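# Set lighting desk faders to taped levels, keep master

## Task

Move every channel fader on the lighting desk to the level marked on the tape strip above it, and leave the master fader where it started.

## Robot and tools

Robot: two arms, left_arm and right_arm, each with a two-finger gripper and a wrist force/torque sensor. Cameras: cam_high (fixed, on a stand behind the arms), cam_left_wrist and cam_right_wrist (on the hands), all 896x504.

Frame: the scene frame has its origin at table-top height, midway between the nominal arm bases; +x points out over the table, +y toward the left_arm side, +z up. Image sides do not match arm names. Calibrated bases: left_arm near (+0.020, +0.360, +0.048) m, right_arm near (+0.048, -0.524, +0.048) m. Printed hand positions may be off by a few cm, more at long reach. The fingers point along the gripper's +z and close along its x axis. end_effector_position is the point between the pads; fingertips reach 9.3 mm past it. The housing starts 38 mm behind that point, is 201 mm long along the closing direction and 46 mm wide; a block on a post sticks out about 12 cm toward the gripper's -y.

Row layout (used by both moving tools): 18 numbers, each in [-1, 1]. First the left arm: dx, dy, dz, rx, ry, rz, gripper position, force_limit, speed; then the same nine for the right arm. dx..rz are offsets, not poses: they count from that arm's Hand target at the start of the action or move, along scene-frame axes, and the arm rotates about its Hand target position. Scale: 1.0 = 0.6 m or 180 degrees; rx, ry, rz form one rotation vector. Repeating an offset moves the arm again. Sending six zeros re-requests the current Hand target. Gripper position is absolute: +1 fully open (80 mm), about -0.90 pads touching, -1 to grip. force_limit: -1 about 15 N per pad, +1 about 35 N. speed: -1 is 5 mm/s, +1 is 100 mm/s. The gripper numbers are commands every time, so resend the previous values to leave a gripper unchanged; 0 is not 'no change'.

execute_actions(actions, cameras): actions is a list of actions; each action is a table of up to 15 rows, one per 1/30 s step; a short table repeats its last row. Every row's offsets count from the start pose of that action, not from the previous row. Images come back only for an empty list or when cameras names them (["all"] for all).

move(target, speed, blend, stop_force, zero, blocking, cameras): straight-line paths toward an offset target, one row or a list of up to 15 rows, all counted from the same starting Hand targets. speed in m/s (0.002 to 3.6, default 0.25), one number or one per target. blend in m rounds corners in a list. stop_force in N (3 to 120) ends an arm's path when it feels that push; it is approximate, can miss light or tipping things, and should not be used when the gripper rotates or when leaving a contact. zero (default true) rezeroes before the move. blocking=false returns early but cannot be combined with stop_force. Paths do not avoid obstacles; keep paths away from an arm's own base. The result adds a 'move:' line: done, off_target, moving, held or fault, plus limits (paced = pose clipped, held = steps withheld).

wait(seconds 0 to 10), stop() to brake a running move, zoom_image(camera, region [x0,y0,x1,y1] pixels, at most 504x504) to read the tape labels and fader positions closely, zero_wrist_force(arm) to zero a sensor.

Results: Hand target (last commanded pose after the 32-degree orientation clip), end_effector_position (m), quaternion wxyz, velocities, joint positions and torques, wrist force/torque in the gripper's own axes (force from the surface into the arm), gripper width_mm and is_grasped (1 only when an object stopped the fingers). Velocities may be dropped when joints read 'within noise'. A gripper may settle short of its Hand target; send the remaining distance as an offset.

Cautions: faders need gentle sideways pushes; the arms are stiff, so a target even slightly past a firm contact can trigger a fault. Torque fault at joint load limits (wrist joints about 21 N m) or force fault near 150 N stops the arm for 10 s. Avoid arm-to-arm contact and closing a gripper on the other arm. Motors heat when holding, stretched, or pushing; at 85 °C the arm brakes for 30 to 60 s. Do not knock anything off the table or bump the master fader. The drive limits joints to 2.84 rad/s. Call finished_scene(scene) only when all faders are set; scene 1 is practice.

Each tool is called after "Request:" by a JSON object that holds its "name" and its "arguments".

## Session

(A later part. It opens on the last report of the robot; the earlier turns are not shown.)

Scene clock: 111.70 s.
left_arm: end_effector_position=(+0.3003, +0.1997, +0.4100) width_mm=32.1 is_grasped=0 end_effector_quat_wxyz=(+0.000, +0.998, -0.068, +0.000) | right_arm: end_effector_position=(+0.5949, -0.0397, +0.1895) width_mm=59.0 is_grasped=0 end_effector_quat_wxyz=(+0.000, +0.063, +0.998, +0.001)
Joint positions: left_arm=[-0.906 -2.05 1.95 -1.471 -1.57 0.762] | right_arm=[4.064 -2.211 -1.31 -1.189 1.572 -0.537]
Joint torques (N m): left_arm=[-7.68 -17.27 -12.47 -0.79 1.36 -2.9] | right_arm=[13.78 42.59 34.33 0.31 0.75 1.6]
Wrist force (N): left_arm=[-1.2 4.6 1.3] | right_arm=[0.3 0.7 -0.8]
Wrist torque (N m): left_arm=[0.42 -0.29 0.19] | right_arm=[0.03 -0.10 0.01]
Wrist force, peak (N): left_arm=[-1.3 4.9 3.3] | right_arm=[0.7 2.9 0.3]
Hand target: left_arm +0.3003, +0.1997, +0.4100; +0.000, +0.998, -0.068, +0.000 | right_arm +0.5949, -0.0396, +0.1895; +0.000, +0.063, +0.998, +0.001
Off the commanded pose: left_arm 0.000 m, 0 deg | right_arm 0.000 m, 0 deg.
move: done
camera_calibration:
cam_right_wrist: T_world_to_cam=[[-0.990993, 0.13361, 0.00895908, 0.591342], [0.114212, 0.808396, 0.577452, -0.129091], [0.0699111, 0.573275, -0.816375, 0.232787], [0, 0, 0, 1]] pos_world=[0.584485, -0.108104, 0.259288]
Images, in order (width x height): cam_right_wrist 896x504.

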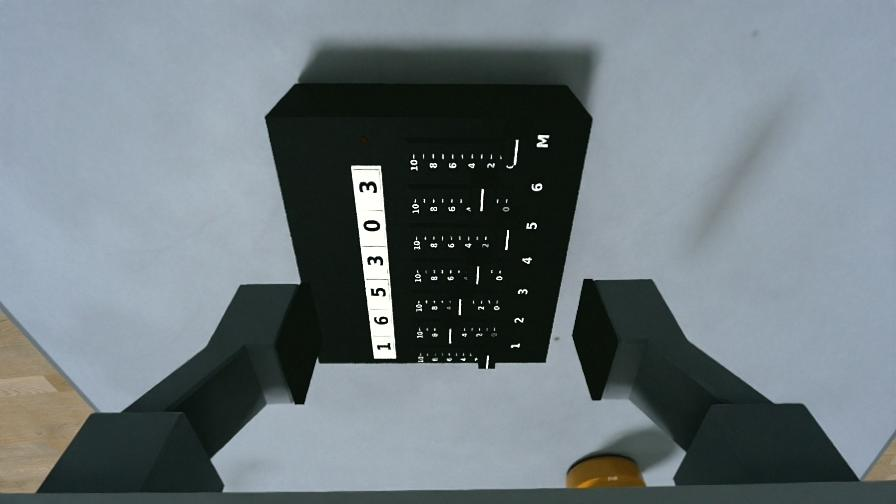

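Request:
{"name": "move", "arguments": {"target": [[0,0,0,0,0,0,-0.14,-1,0.5,0.01197,0.1751,-0.17417,0,0,0,-0.14,-1,0.5],[0,0,0,0,0,0,-0.14,-1,0.5,0.01197,0.1751,-0.2,0,0,0,-1,-1,0.5],[0,0,0,0,0,0,-0.14,-1,0.5,0.01197,0.1751,-0.2,0,0,0,-0.14,-1,0.5],[0,0,0,0,0,0,-0.14,-1,0.5,0.01197,0.1751,-0.17417,0,0,0,-0.14,-1,0.5],[0,0,0,0,0,0,-0.14,-1,0.5,-0.00838,0.13977,-0.17417,0,0,0,-0.14,-1,0.5],[0,0,0,0,0,0,-0.14,-1,0.5,-0.00838,0.13977,-0.2,0,0,0,-1,-1,0.5],[0,0,0,0,0,0,-0.14,-1,0.5,-0.00838,0.13977,-0.2,0,0,0,-0.14,-1,0.5],[0,0,0,0,0,0,-0.14,-1,0.5,-0.00838,0.13977,-0.15,0,0,0,-0.14,-1,0.5],[0,0,0,0,0,0,-0.14,-1,0.5,0,0,0,0,0,0,-0.14,-1,0.5]], "speed": [0.3,0.1,0.1,0.2,0.2,0.1,0.1,0.2,0.3], "blend": [0.004,0,0,0.004,0.004,0,0,0.01,0], "cameras": ["cam_right_wrist"]}}

Request:
{"name": "zoom_image", "arguments": {"camera": "cam_right_wrist", "region": [400, 80, 540, 240]}}

Request:
{"name": "zoom_image", "arguments": {"camera": "cam_right_wrist", "region": [400, 220, 540, 380]}}

Scene clock: 118.30 s.
left_arm: end_effector_position=(+0.3003, +0.1997, +0.4100) width_mm=32.1 is_grasped=0 end_effector_quat_wxyz=(+0.000, +0.998, -0.068, +0.000) | right_arm: end_effector_position=(+0.5949, -0.0395, +0.1893) width_mm=32.1 is_grasped=0 end_effector_quat_wxyz=(+0.000, +0.063, +0.998, +0.001)
Joint positions: left_arm=[-0.906 -2.05 1.95 -1.471 -1.57 0.762] | right_arm=[4.064 -2.212 -1.31 -1.189 1.572 -0.537]
Joint torques (N m): left_arm=[-7.3 -17.82 -12.82 -0.58 1.35 -2.82] | right_arm=[-13.15 62.82 15.08 0.05 0.6 -0.97]
Wrist force (N): left_arm=[-1.4 4.6 1.4] | right_arm=[0.3 0.7 -0.6]
Wrist torque (N m): left_arm=[0.41 -0.27 0.19] | right_arm=[0.02 -0.09 0.08]
Wrist force, peak (N): left_arm=[-1.4 4.9 1.2] | right_arm=[1.9 -1.1 -2.3]
Hand target: left_arm +0.3003, +0.1997, +0.4100; +0.000, +0.998, -0.068, +0.000 | right_arm +0.5949, -0.0396, +0.1895; +0.000, +0.063, +0.998, +0.001
Off the commanded pose: left_arm 0.000 m, 0 deg | right_arm 0.000 m, 0 deg.
move: done
camera_calibration:
cam_right_wrist: T_world_to_cam=[[-0.991001, 0.133551, 0.00902137, 0.591299], [0.114205, 0.808451, 0.577378, -0.129108], [0.0698157, 0.573212, -0.816427, 0.232572], [0, 0, 0, 1]] pos_world=[0.584485, -0.107904, 0.259088]
Images, in order (width x height): cam_right_wrist 896x504.

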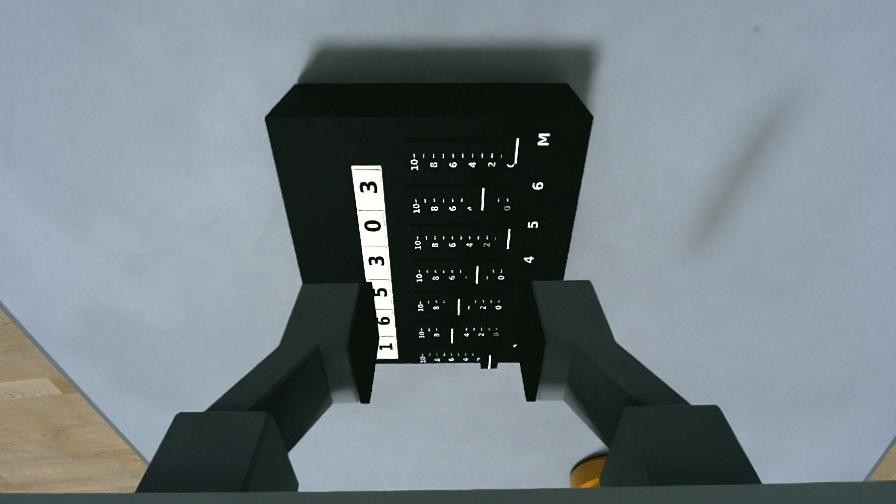

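Scaled by 3.150 from the camera's 896x504 image, which has a finer 1280x720 frame.

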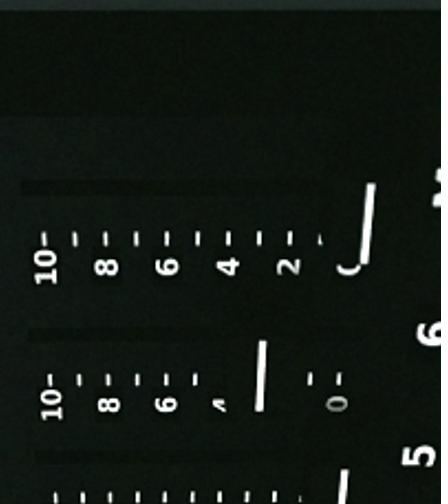

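Scaled by 3.150 from the camera's 896x504 image, which has a finer 1280x720 frame.

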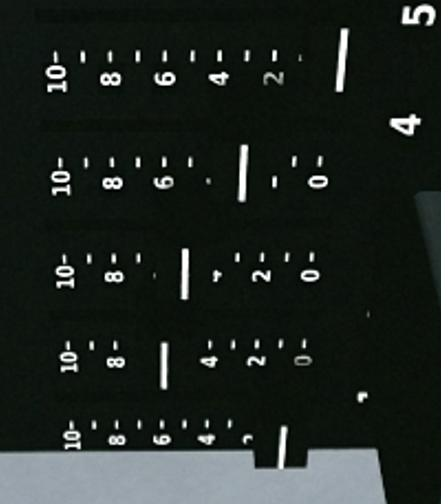

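Request:
{"name": "move", "arguments": {"target": [[0,0,0,0,0,0,-0.14,-1,0.5,0.00989,0.17538,-0.17417,0,0,0,-0.14,-1,0.5],[0,0,0,0,0,0,-0.14,-1,0.5,0.00989,0.17538,-0.2,0,0,0,-1,-1,0.5],[0,0,0,0,0,0,-0.14,-1,0.5,0.00989,0.17538,-0.2,0,0,0,-0.14,-1,0.5],[0,0,0,0,0,0,-0.14,-1,0.5,0.00989,0.17538,-0.17417,0,0,0,-0.14,-1,0.5],[0,0,0,0,0,0,-0.14,-1,0.5,-0.00987,0.13997,-0.17417,0,0,0,-0.14,-1,0.5],[0,0,0,0,0,0,-0.14,-1,0.5,-0.00987,0.13997,-0.2,0,0,0,-1,-1,0.5],[0,0,0,0,0,0,-0.14,-1,0.5,-0.00987,0.13997,-0.2,0,0,0,-0.14,-1,0.5],[0,0,0,0,0,0,-0.14,-1,0.5,-0.00987,0.13997,-0.15,0,0,0,-0.14,-1,0.5],[0,0,0,0,0,0,-0.14,-1,0.5,0,0,0,0,0,0,-0.14,-1,0.5]], "speed": [0.4,0.15,0.1,0.3,0.3,0.15,0.1,0.3,0.4], "blend": [0.004,0,0,0.004,0.004,0,0,0.01,0], "cameras": ["cam_right_wrist"]}}

Request:
{"name": "zoom_image", "arguments": {"camera": "cam_right_wrist", "region": [400, 80, 540, 240]}}

Request:
{"name": "zoom_image", "arguments": {"camera": "cam_right_wrist", "region": [400, 220, 540, 380]}}

Scene clock: 125.53 s.
left_arm: end_effector_position=(+0.3003, +0.1997, +0.4100) width_mm=32.1 is_grasped=0 end_effector_quat_wxyz=(+0.000, +0.998, -0.068, +0.000) | right_arm: end_effector_position=(+0.5949, -0.0395, +0.1893) width_mm=32.1 is_grasped=0 end_effector_quat_wxyz=(+0.000, +0.063, +0.998, +0.001)
Joint positions: left_arm=[-0.906 -2.05 1.95 -1.471 -1.57 0.762] | right_arm=[4.064 -2.212 -1.31 -1.189 1.572 -0.537]
Joint torques (N m): left_arm=[-7.5 -17.75 -13.14 -0.8 1.43 -2.91] | right_arm=[-12.91 63.02 15.69 -0.12 0.45 -1.15]
Wrist force (N): left_arm=[-1.3 4.3 1.4] | right_arm=[0.4 0.8 -0.6]
Wrist torque (N m): left_arm=[0.38 -0.29 0.19] | right_arm=[0.04 -0.11 0.08]
Wrist force, peak (N): left_arm=[-1.2 4.8 1.7] | right_arm=[0.3 2.2 -1.3]
Hand target: left_arm +0.3003, +0.1997, +0.4100; +0.000, +0.998, -0.068, +0.000 | right_arm +0.5949, -0.0396, +0.1895; +0.000, +0.063, +0.998, +0.001
Off the commanded pose: left_arm 0.000 m, 0 deg | right_arm 0.000 m, 0 deg.
move: done
camera_calibration:
cam_right_wrist: T_world_to_cam=[[-0.991001, 0.133551, 0.00902137, 0.591312], [0.114205, 0.808451, 0.577378, -0.129027], [0.0698157, 0.573212, -0.816427, 0.232629], [0, 0, 0, 1]] pos_world=[0.584485, -0.108004, 0.259088]
Images, in order (width x height): cam_right_wrist 896x504.

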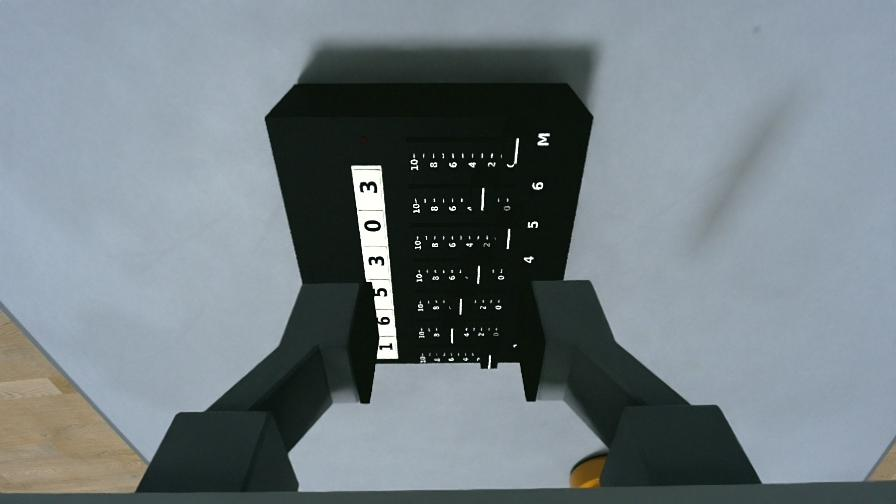

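Scaled by 3.150 from the camera's 896x504 image, which has a finer 1280x720 frame.

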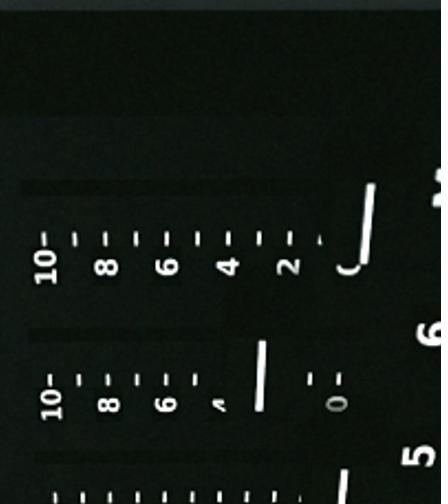

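Scaled by 3.150 from the camera's 896x504 image, which has a finer 1280x720 frame.

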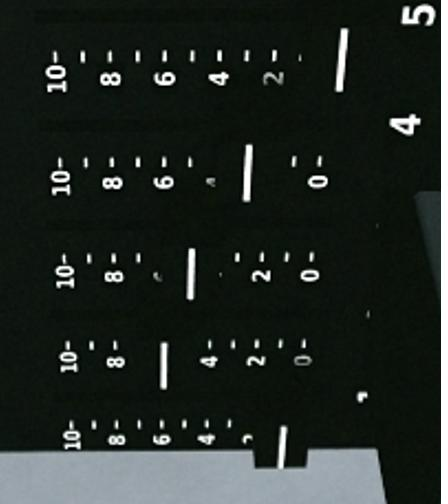

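Request:
{"name": "finished_scene", "arguments": {"scene": 1}}

The scene is finished: the task was done.


## Next scene

The same job, from a new start.

Request:
{"name": "execute_actions", "arguments": {"actions": []}}

Request:
{"name": "zoom_image", "arguments": {"camera": "cam_high", "region": [400, 180, 560, 340]}}

Scene clock: 0.00 s.
left_arm: end_effector_position=(+0.7235, +0.5157, +0.2978) width_mm=79.8 is_grasped=0 end_effector_quat_wxyz=(+0.238, -0.561, +0.793, +0.002) | right_arm: end_effector_position=(+0.1669, -0.2645, +0.1613) width_mm=80.2 is_grasped=0 end_effector_quat_wxyz=(+0.077, +0.365, +0.927, -0.043)
Joint positions: left_arm=[-0.019 -1.181 1.576 -2.35 -1.276 -2.803] | right_arm=[4.863 -1.206 -2.525 -1.132 1.479 0.892]
Joint velocities: within noise
Joint torques (N m): no reading
Motor temperatures (°C): left_arm=[31 31 32 32 34 39] | right_arm=[31 28 28 37 35 30]
Wrist force (N): no reading
Wrist torque (N m): no reading
Wrist force, peak (N): no reading
Hand target: left_arm +0.7235, +0.5157, +0.2978; +0.238, -0.561, +0.793, +0.002 | right_arm +0.1669, -0.2645, +0.1613; +0.077, +0.365, +0.927, -0.043
Tool commands: left_gripper/position=+0.996 left_gripper/force_limit=+1.0 left_gripper/speed=+1.0 right_gripper/position=+1.0 right_gripper/force_limit=+1.0 right_gripper/speed=+1.0
camera_calibration:
cam_left_wrist: T_world_to_cam=[[-0.248723, -0.895087, -0.370075, 0.752218], [-0.946816, 0.144156, 0.287678, 0.541711], [-0.204148, 0.421945, -0.883338, 0.290297], [0, 0, 0, 1]] pos_world=[0.759258, 0.472721, 0.378969]
cam_right_wrist: T_world_to_cam=[[-0.718079, 0.676103, -0.165069, 0.323471], [0.502365, 0.667686, 0.549386, 0.0202959], [0.481656, 0.311578, -0.819101, 0.231046], [0, 0, 0, 1]] pos_world=[0.110797, -0.30424, 0.231495]

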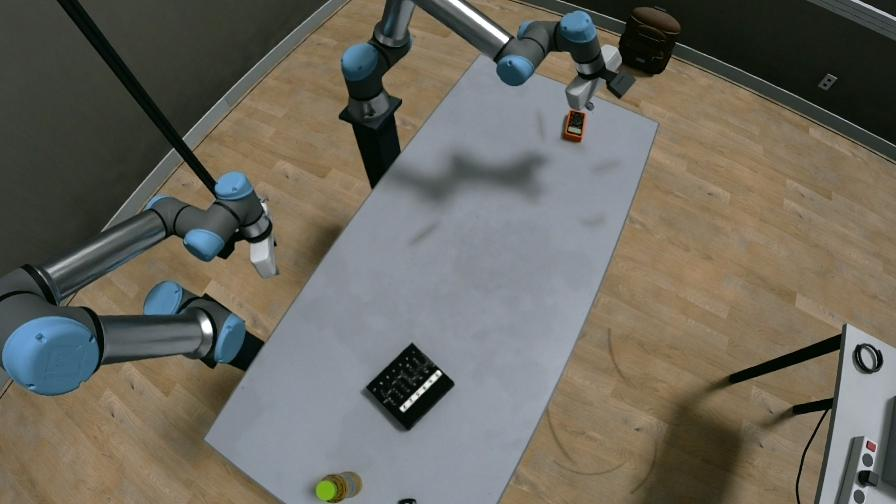

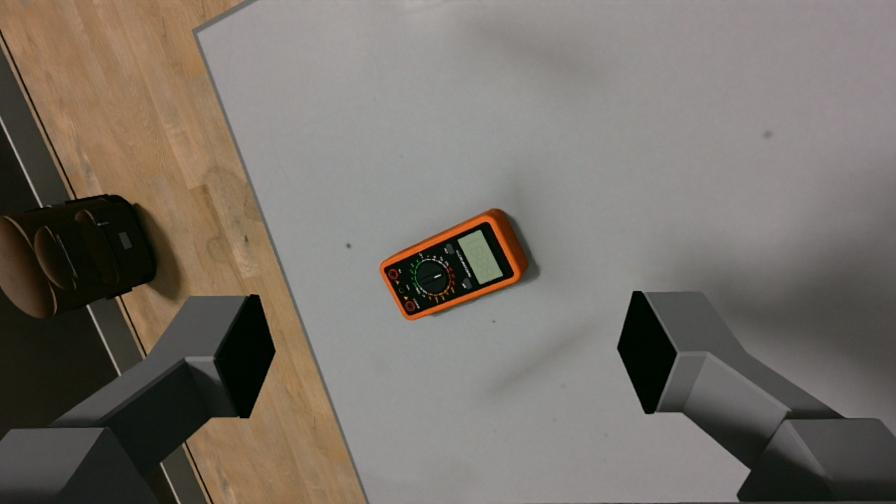

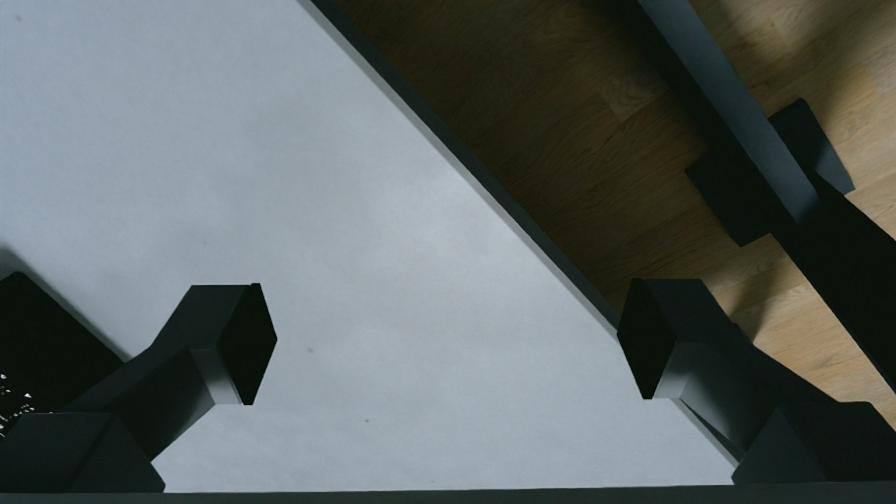

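Scaled by 3.150 from the camera's 896x504 image, which has a finer 1280x720 frame.

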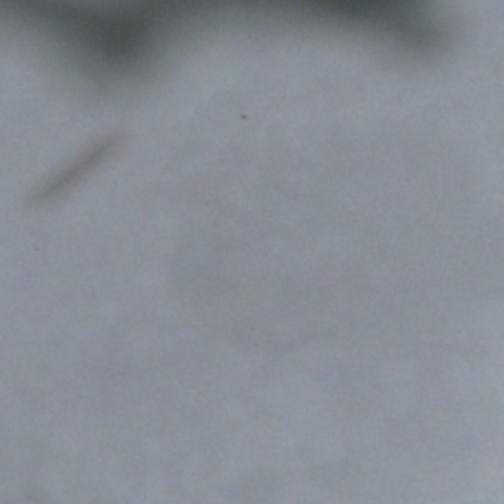

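Request:
{"name": "zoom_image", "arguments": {"camera": "cam_high", "region": [355, 335, 465, 437]}}

Scaled by 4.582 from the camera's 896x504 image, which has a finer 1280x720 frame.

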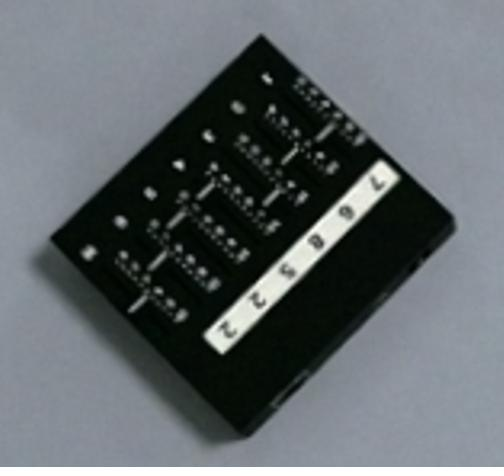

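Request:
{"name": "zoom_image", "arguments": {"camera": "cam_high", "region": [394, 362, 449, 417]}}

Request:
{"name": "move", "arguments": {"target": [0,0,0,0,0,0,0.996,1,1,0.7085,-0.2675,0.0478,0.03378,0.0455,0.15586,1,-1,1], "speed": 0.45, "cameras": ["cam_right_wrist"]}}

Request:
{"name": "zoom_image", "arguments": {"camera": "cam_right_wrist", "region": [330, 80, 590, 380]}}

Scaled by 9.164 from the camera's 896x504 image, which has a finer 1280x720 frame.

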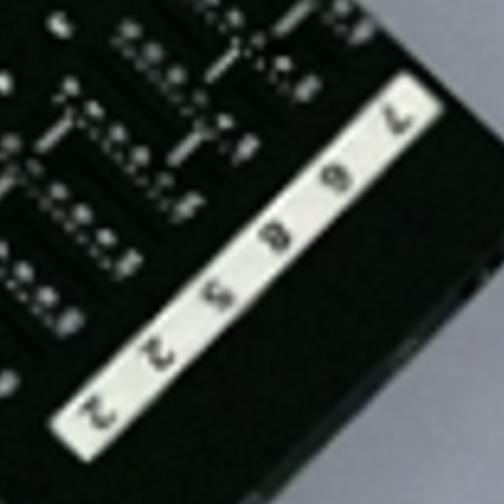

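Scene clock: 6.27 s.
left_arm: end_effector_position=(+0.7235, +0.5157, +0.2978) width_mm=79.8 is_grasped=0 end_effector_quat_wxyz=(+0.238, -0.561, +0.793, +0.002) | right_arm: end_effector_position=(+0.5919, -0.4250, +0.1900) width_mm=80.2 is_grasped=0 end_effector_quat_wxyz=(+0.000, +0.129, +0.992, +0.000)
Joint positions: left_arm=[-0.019 -1.181 1.576 -2.35 -1.276 -2.803] | right_arm=[3.58 -1.83 -1.891 -0.991 1.571 -0.89]
Joint torques (N m): left_arm=[-1.34 -39.71 -22.97 -3.44 0.51 -0.08] | right_arm=[-14.64 25.53 30.98 -0.36 1.17 -1.07]
Wrist force (N): left_arm=[0.3 0.2 0.3] | right_arm=[0.3 -0.1 0.0]
Wrist torque (N m): left_arm=[0.03 -0.02 -0.01] | right_arm=[-0.01 0.00 0.02]
Wrist force, peak (N): left_arm=[0.3 0.4 0.3] | right_arm=[-2.6 -0.6 0.1]
Hand target: left_arm +0.7235, +0.5157, +0.2978; +0.238, -0.561, +0.793, +0.002 | right_arm +0.5920, -0.4250, +0.1900; +0.000, +0.129, +0.992, +0.000
Off the commanded pose: left_arm 0.000 m, 0 deg | right_arm 0.000 m, 0 deg.
move: done
camera_calibration:
cam_right_wrist: T_world_to_cam=[[-0.964727, 0.263106, 0.00880366, 0.679372], [0.220049, 0.787592, 0.575567, 0.111327], [0.144502, 0.557202, -0.817707, 0.403492], [0, 0, 0, 1]] pos_world=[0.572606, -0.491254, 0.259881]
Images, in order (width x height): cam_right_wrist 896x504.

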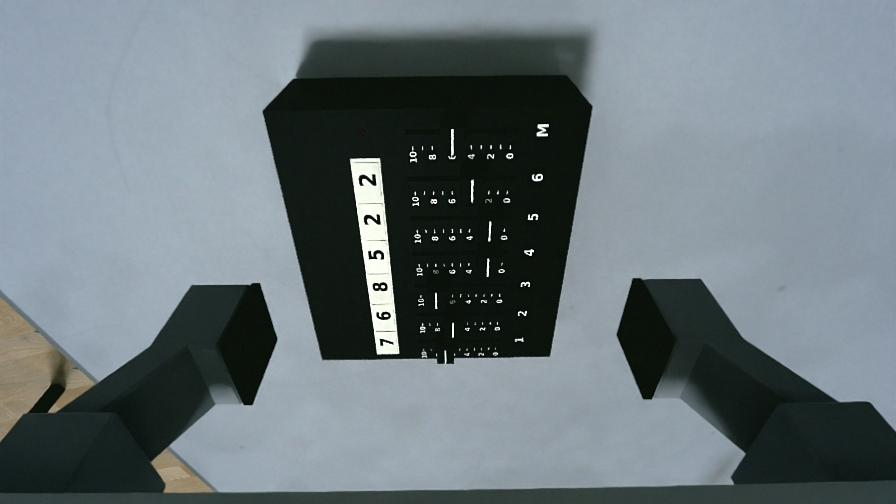

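Scaled by 1.680 from the camera's 896x504 image, which has a finer 1280x720 frame.

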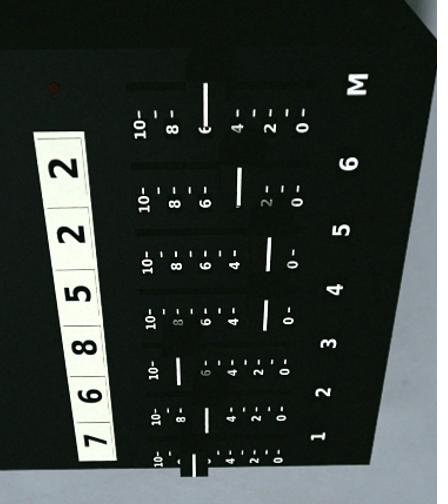

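Request:
{"name": "move", "arguments": {"target": [0,0,0,0,0,0,0.996,1,1,0.02062,0.13033,-0.15,0,0,0,0.43,-1,0.5], "speed": 0.3, "cameras": ["cam_right_wrist"]}}

Request:
{"name": "zoom_image", "arguments": {"camera": "cam_right_wrist", "region": [290, 30, 540, 300]}}

Scene clock: 9.17 s.
left_arm: end_effector_position=(+0.7235, +0.5157, +0.2978) width_mm=79.8 is_grasped=0 end_effector_quat_wxyz=(+0.238, -0.561, +0.793, +0.002) | right_arm: end_effector_position=(+0.6043, -0.3469, +0.1001) width_mm=56.1 is_grasped=0 end_effector_quat_wxyz=(+0.000, +0.129, +0.992, +0.000)
Joint positions: left_arm=[-0.019 -1.181 1.576 -2.35 -1.276 -2.803] | right_arm=[3.695 -2.031 -1.886 -0.795 1.571 -0.775]
Joint torques (N m): left_arm=[-1.69 -40.12 -22.67 -3.46 0.47 -0.11] | right_arm=[14.2 31.04 27.89 5.48 -0.6 1.4]
Wrist force (N): left_arm=[0.1 0.2 0.2] | right_arm=[-0.2 0.3 -0.2]
Wrist torque (N m): left_arm=[0.03 0.00 0.00] | right_arm=[0.05 0.10 -0.06]
Wrist force, peak (N): left_arm=[-0.2 0.1 0.5] | right_arm=[-0.3 -1.5 -1.2]
Hand target: left_arm +0.7235, +0.5157, +0.2978; +0.238, -0.561, +0.793, +0.002 | right_arm +0.6044, -0.3468, +0.1000; +0.000, +0.129, +0.992, +0.000
Off the commanded pose: left_arm 0.000 m, 0 deg | right_arm 0.000 m, 0 deg.
move: done
camera_calibration:
cam_right_wrist: T_world_to_cam=[[-0.964759, 0.262983, 0.00898234, 0.671515], [0.220043, 0.787573, 0.575595, 0.0988222], [0.144298, 0.557287, -0.817685, 0.284822], [0, 0, 0, 1]] pos_world=[0.585006, -0.413154, 0.169981]
Images, in order (width x height): cam_right_wrist 896x504.

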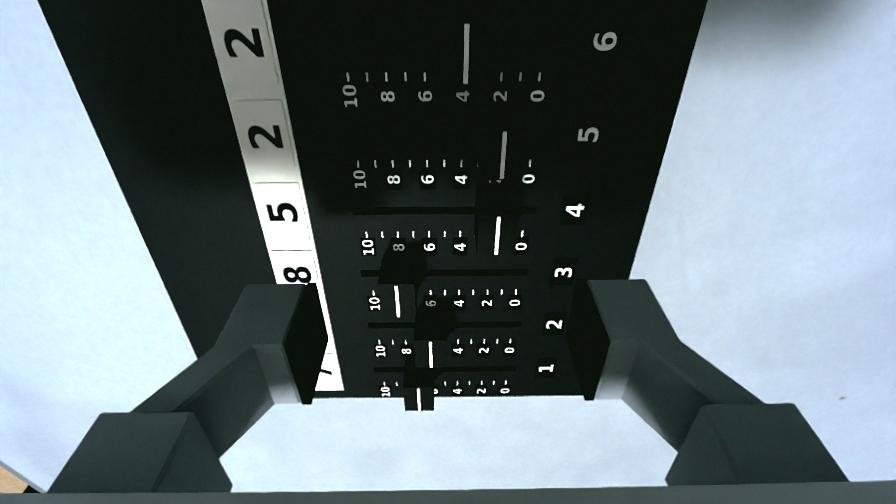

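Scaled by 1.867 from the camera's 896x504 image, which has a finer 1280x720 frame.

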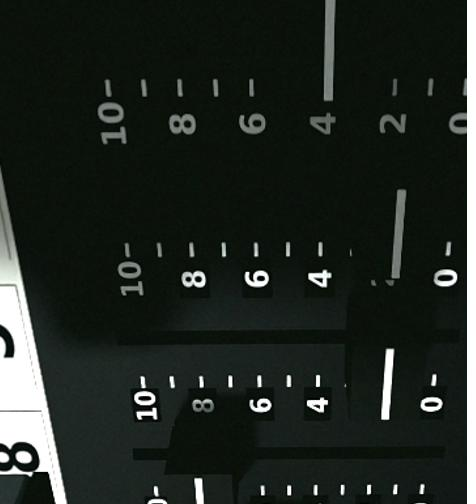

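Request:
{"name": "move", "arguments": {"target": [[0,0,0,0,0,0,0.996,1,1,0.00075,-0.00107,-0.05333,0,0,0,0.43,-1,0.5],[0,0,0,0,0,0,0.996,1,1,0.00075,-0.00107,-0.05333,0,0,0,-1,-1,0.5],[0,0,0,0,0,0,0.996,1,1,0.00075,-0.00107,-0.05333,0,0,0,0.43,-1,0.5],[0,0,0,0,0,0,0.996,1,1,0.00075,-0.00107,-0.02667,0,0,0,0.43,-1,0.5],[0,0,0,0,0,0,0.996,1,1,-0.04037,-0.06587,-0.02667,0,0,0,0.43,-1,0.5],[0,0,0,0,0,0,0.996,1,1,-0.04037,-0.06587,-0.05333,0,0,0,-1,-1,0.5],[0,0,0,0,0,0,0.996,1,1,-0.04037,-0.06587,-0.05333,0,0,0,0.43,-1,0.5],[0,0,0,0,0,0,0.996,1,1,-0.04037,-0.06587,-0.01,0,0,0,0.43,-1,0.5],[0,0,0,0,0,0,0.996,1,1,-0.014,-0.0135,0.05,0,0,0,0.43,-1,0.5]], "speed": [0.12,0.1,0.1,0.25,0.3,0.12,0.1,0.25,0.3], "blend": [0,0,0,0.004,0.004,0,0,0.01,0], "cameras": ["cam_right_wrist"]}}

Request:
{"name": "zoom_image", "arguments": {"camera": "cam_right_wrist", "region": [360, 60, 540, 280]}}

Scene clock: 18.33 s.
left_arm: end_effector_position=(+0.7235, +0.5157, +0.2978) width_mm=79.8 is_grasped=0 end_effector_quat_wxyz=(+0.238, -0.561, +0.793, +0.002) | right_arm: end_effector_position=(+0.5959, -0.3549, +0.1299) width_mm=56.1 is_grasped=0 end_effector_quat_wxyz=(+0.000, +0.129, +0.992, +0.000)
Joint positions: left_arm=[-0.019 -1.181 1.576 -2.35 -1.276 -2.803] | right_arm=[3.69 -1.962 -1.894 -0.856 1.571 -0.779]
Joint torques (N m): left_arm=[-2.2 -39.95 -23.69 -3.44 0.49 -0.17] | right_arm=[14.91 47.99 30.39 -0.35 -0.83 1.36]
Wrist force (N): left_arm=[0.0 -0.1 0.2] | right_arm=[0.1 0.1 0.1]
Wrist torque (N m): left_arm=[0.00 0.00 0.00] | right_arm=[0.02 0.05 -0.06]
Wrist force, peak (N): left_arm=[-0.5 0.0 0.5] | right_arm=[-0.7 2.1 -0.5]
Hand target: left_arm +0.7235, +0.5157, +0.2978; +0.238, -0.561, +0.793, +0.002 | right_arm +0.5960, -0.3549, +0.1300; +0.000, +0.129, +0.992, +0.000
Off the commanded pose: left_arm 0.000 m, 0 deg | right_arm 0.000 m, 0 deg.
move: done
camera_calibration:
cam_right_wrist: T_world_to_cam=[[-0.964759, 0.262982, 0.00898174, 0.665273], [0.220042, 0.787573, 0.575595, 0.0898403], [0.144298, 0.557287, -0.817685, 0.314997], [0, 0, 0, 1]] pos_world=[0.576606, -0.421254, 0.199881]
Images, in order (width x height): cam_right_wrist 896x504.

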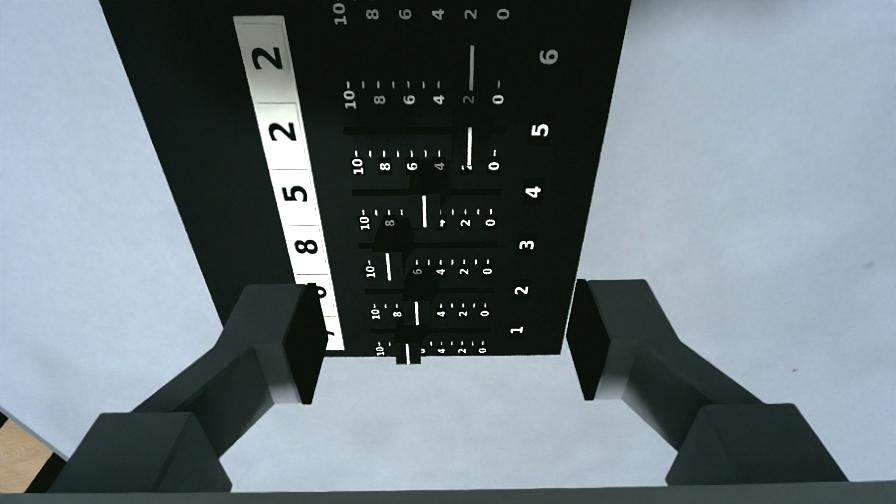

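Scaled by 2.291 from the camera's 896x504 image, which has a finer 1280x720 frame.

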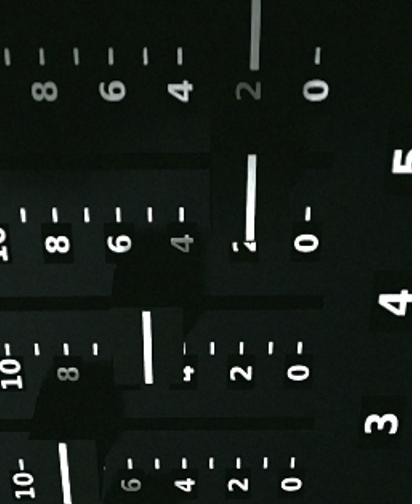

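Request:
{"name": "move", "arguments": {"target": [0,0,0,0,0,0,0.996,1,1,-0.00667,-0.11683,0.1,0,0,0,0.43,-1,0.5], "speed": 0.4, "cameras": ["cam_right_wrist"]}}

Request:
{"name": "zoom_image", "arguments": {"camera": "cam_right_wrist", "region": [330, 80, 590, 380]}}

Scene clock: 20.17 s.
left_arm: end_effector_position=(+0.7235, +0.5157, +0.2978) width_mm=79.8 is_grasped=0 end_effector_quat_wxyz=(+0.238, -0.561, +0.793, +0.002) | right_arm: end_effector_position=(+0.5920, -0.4248, +0.1899) width_mm=56.1 is_grasped=0 end_effector_quat_wxyz=(+0.000, +0.129, +0.992, +0.000)
Joint positions: left_arm=[-0.019 -1.181 1.576 -2.35 -1.276 -2.803] | right_arm=[3.58 -1.83 -1.891 -0.991 1.571 -0.889]
Joint torques (N m): left_arm=[-2.21 -40.2 -22.86 -3.41 0.49 -0.11] | right_arm=[-14.55 42.97 30.88 0.34 0.35 -0.94]
Wrist force (N): left_arm=[0.1 0.1 0.1] | right_arm=[0.2 -0.3 0.2]
Wrist torque (N m): left_arm=[0.01 -0.01 0.01] | right_arm=[-0.04 0.01 0.02]
Wrist force, peak (N): left_arm=[0.1 0.5 0.4] | right_arm=[-0.3 -1.7 -0.8]
Hand target: left_arm +0.7235, +0.5157, +0.2978; +0.238, -0.561, +0.793, +0.002 | right_arm +0.5920, -0.4250, +0.1900; +0.000, +0.129, +0.992, +0.000
Off the commanded pose: left_arm 0.000 m, 0 deg | right_arm 0.000 m, 0 deg.
move: done
camera_calibration:
cam_right_wrist: T_world_to_cam=[[-0.964759, 0.262983, 0.00898234, 0.679355], [0.220043, 0.787573, 0.575595, 0.111271], [0.144298, 0.557287, -0.817685, 0.403493], [0, 0, 0, 1]] pos_world=[0.572706, -0.491154, 0.259781]
Images, in order (width x height): cam_right_wrist 896x504.

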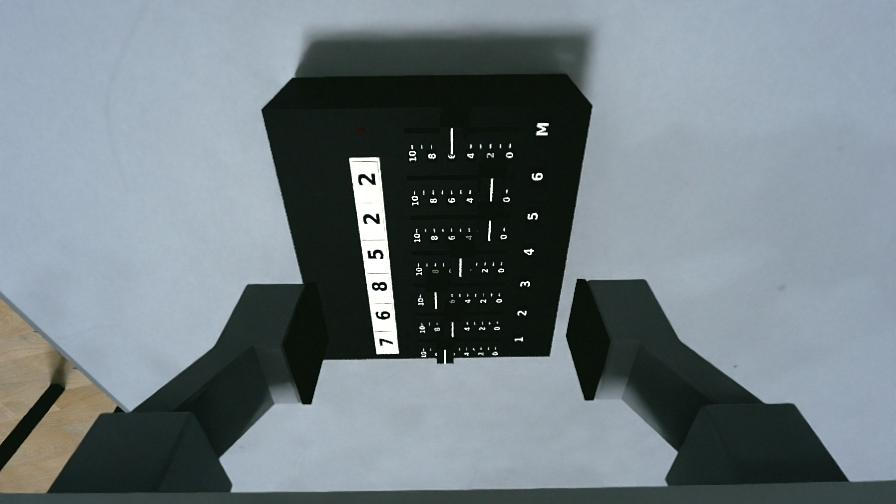

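Scaled by 1.680 from the camera's 896x504 image, which has a finer 1280x720 frame.

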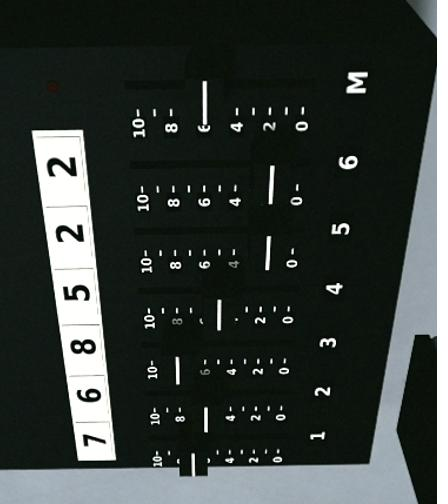

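Request:
{"name": "finished_scene", "arguments": {"scene": 2}}

The scene is finished: the task was done.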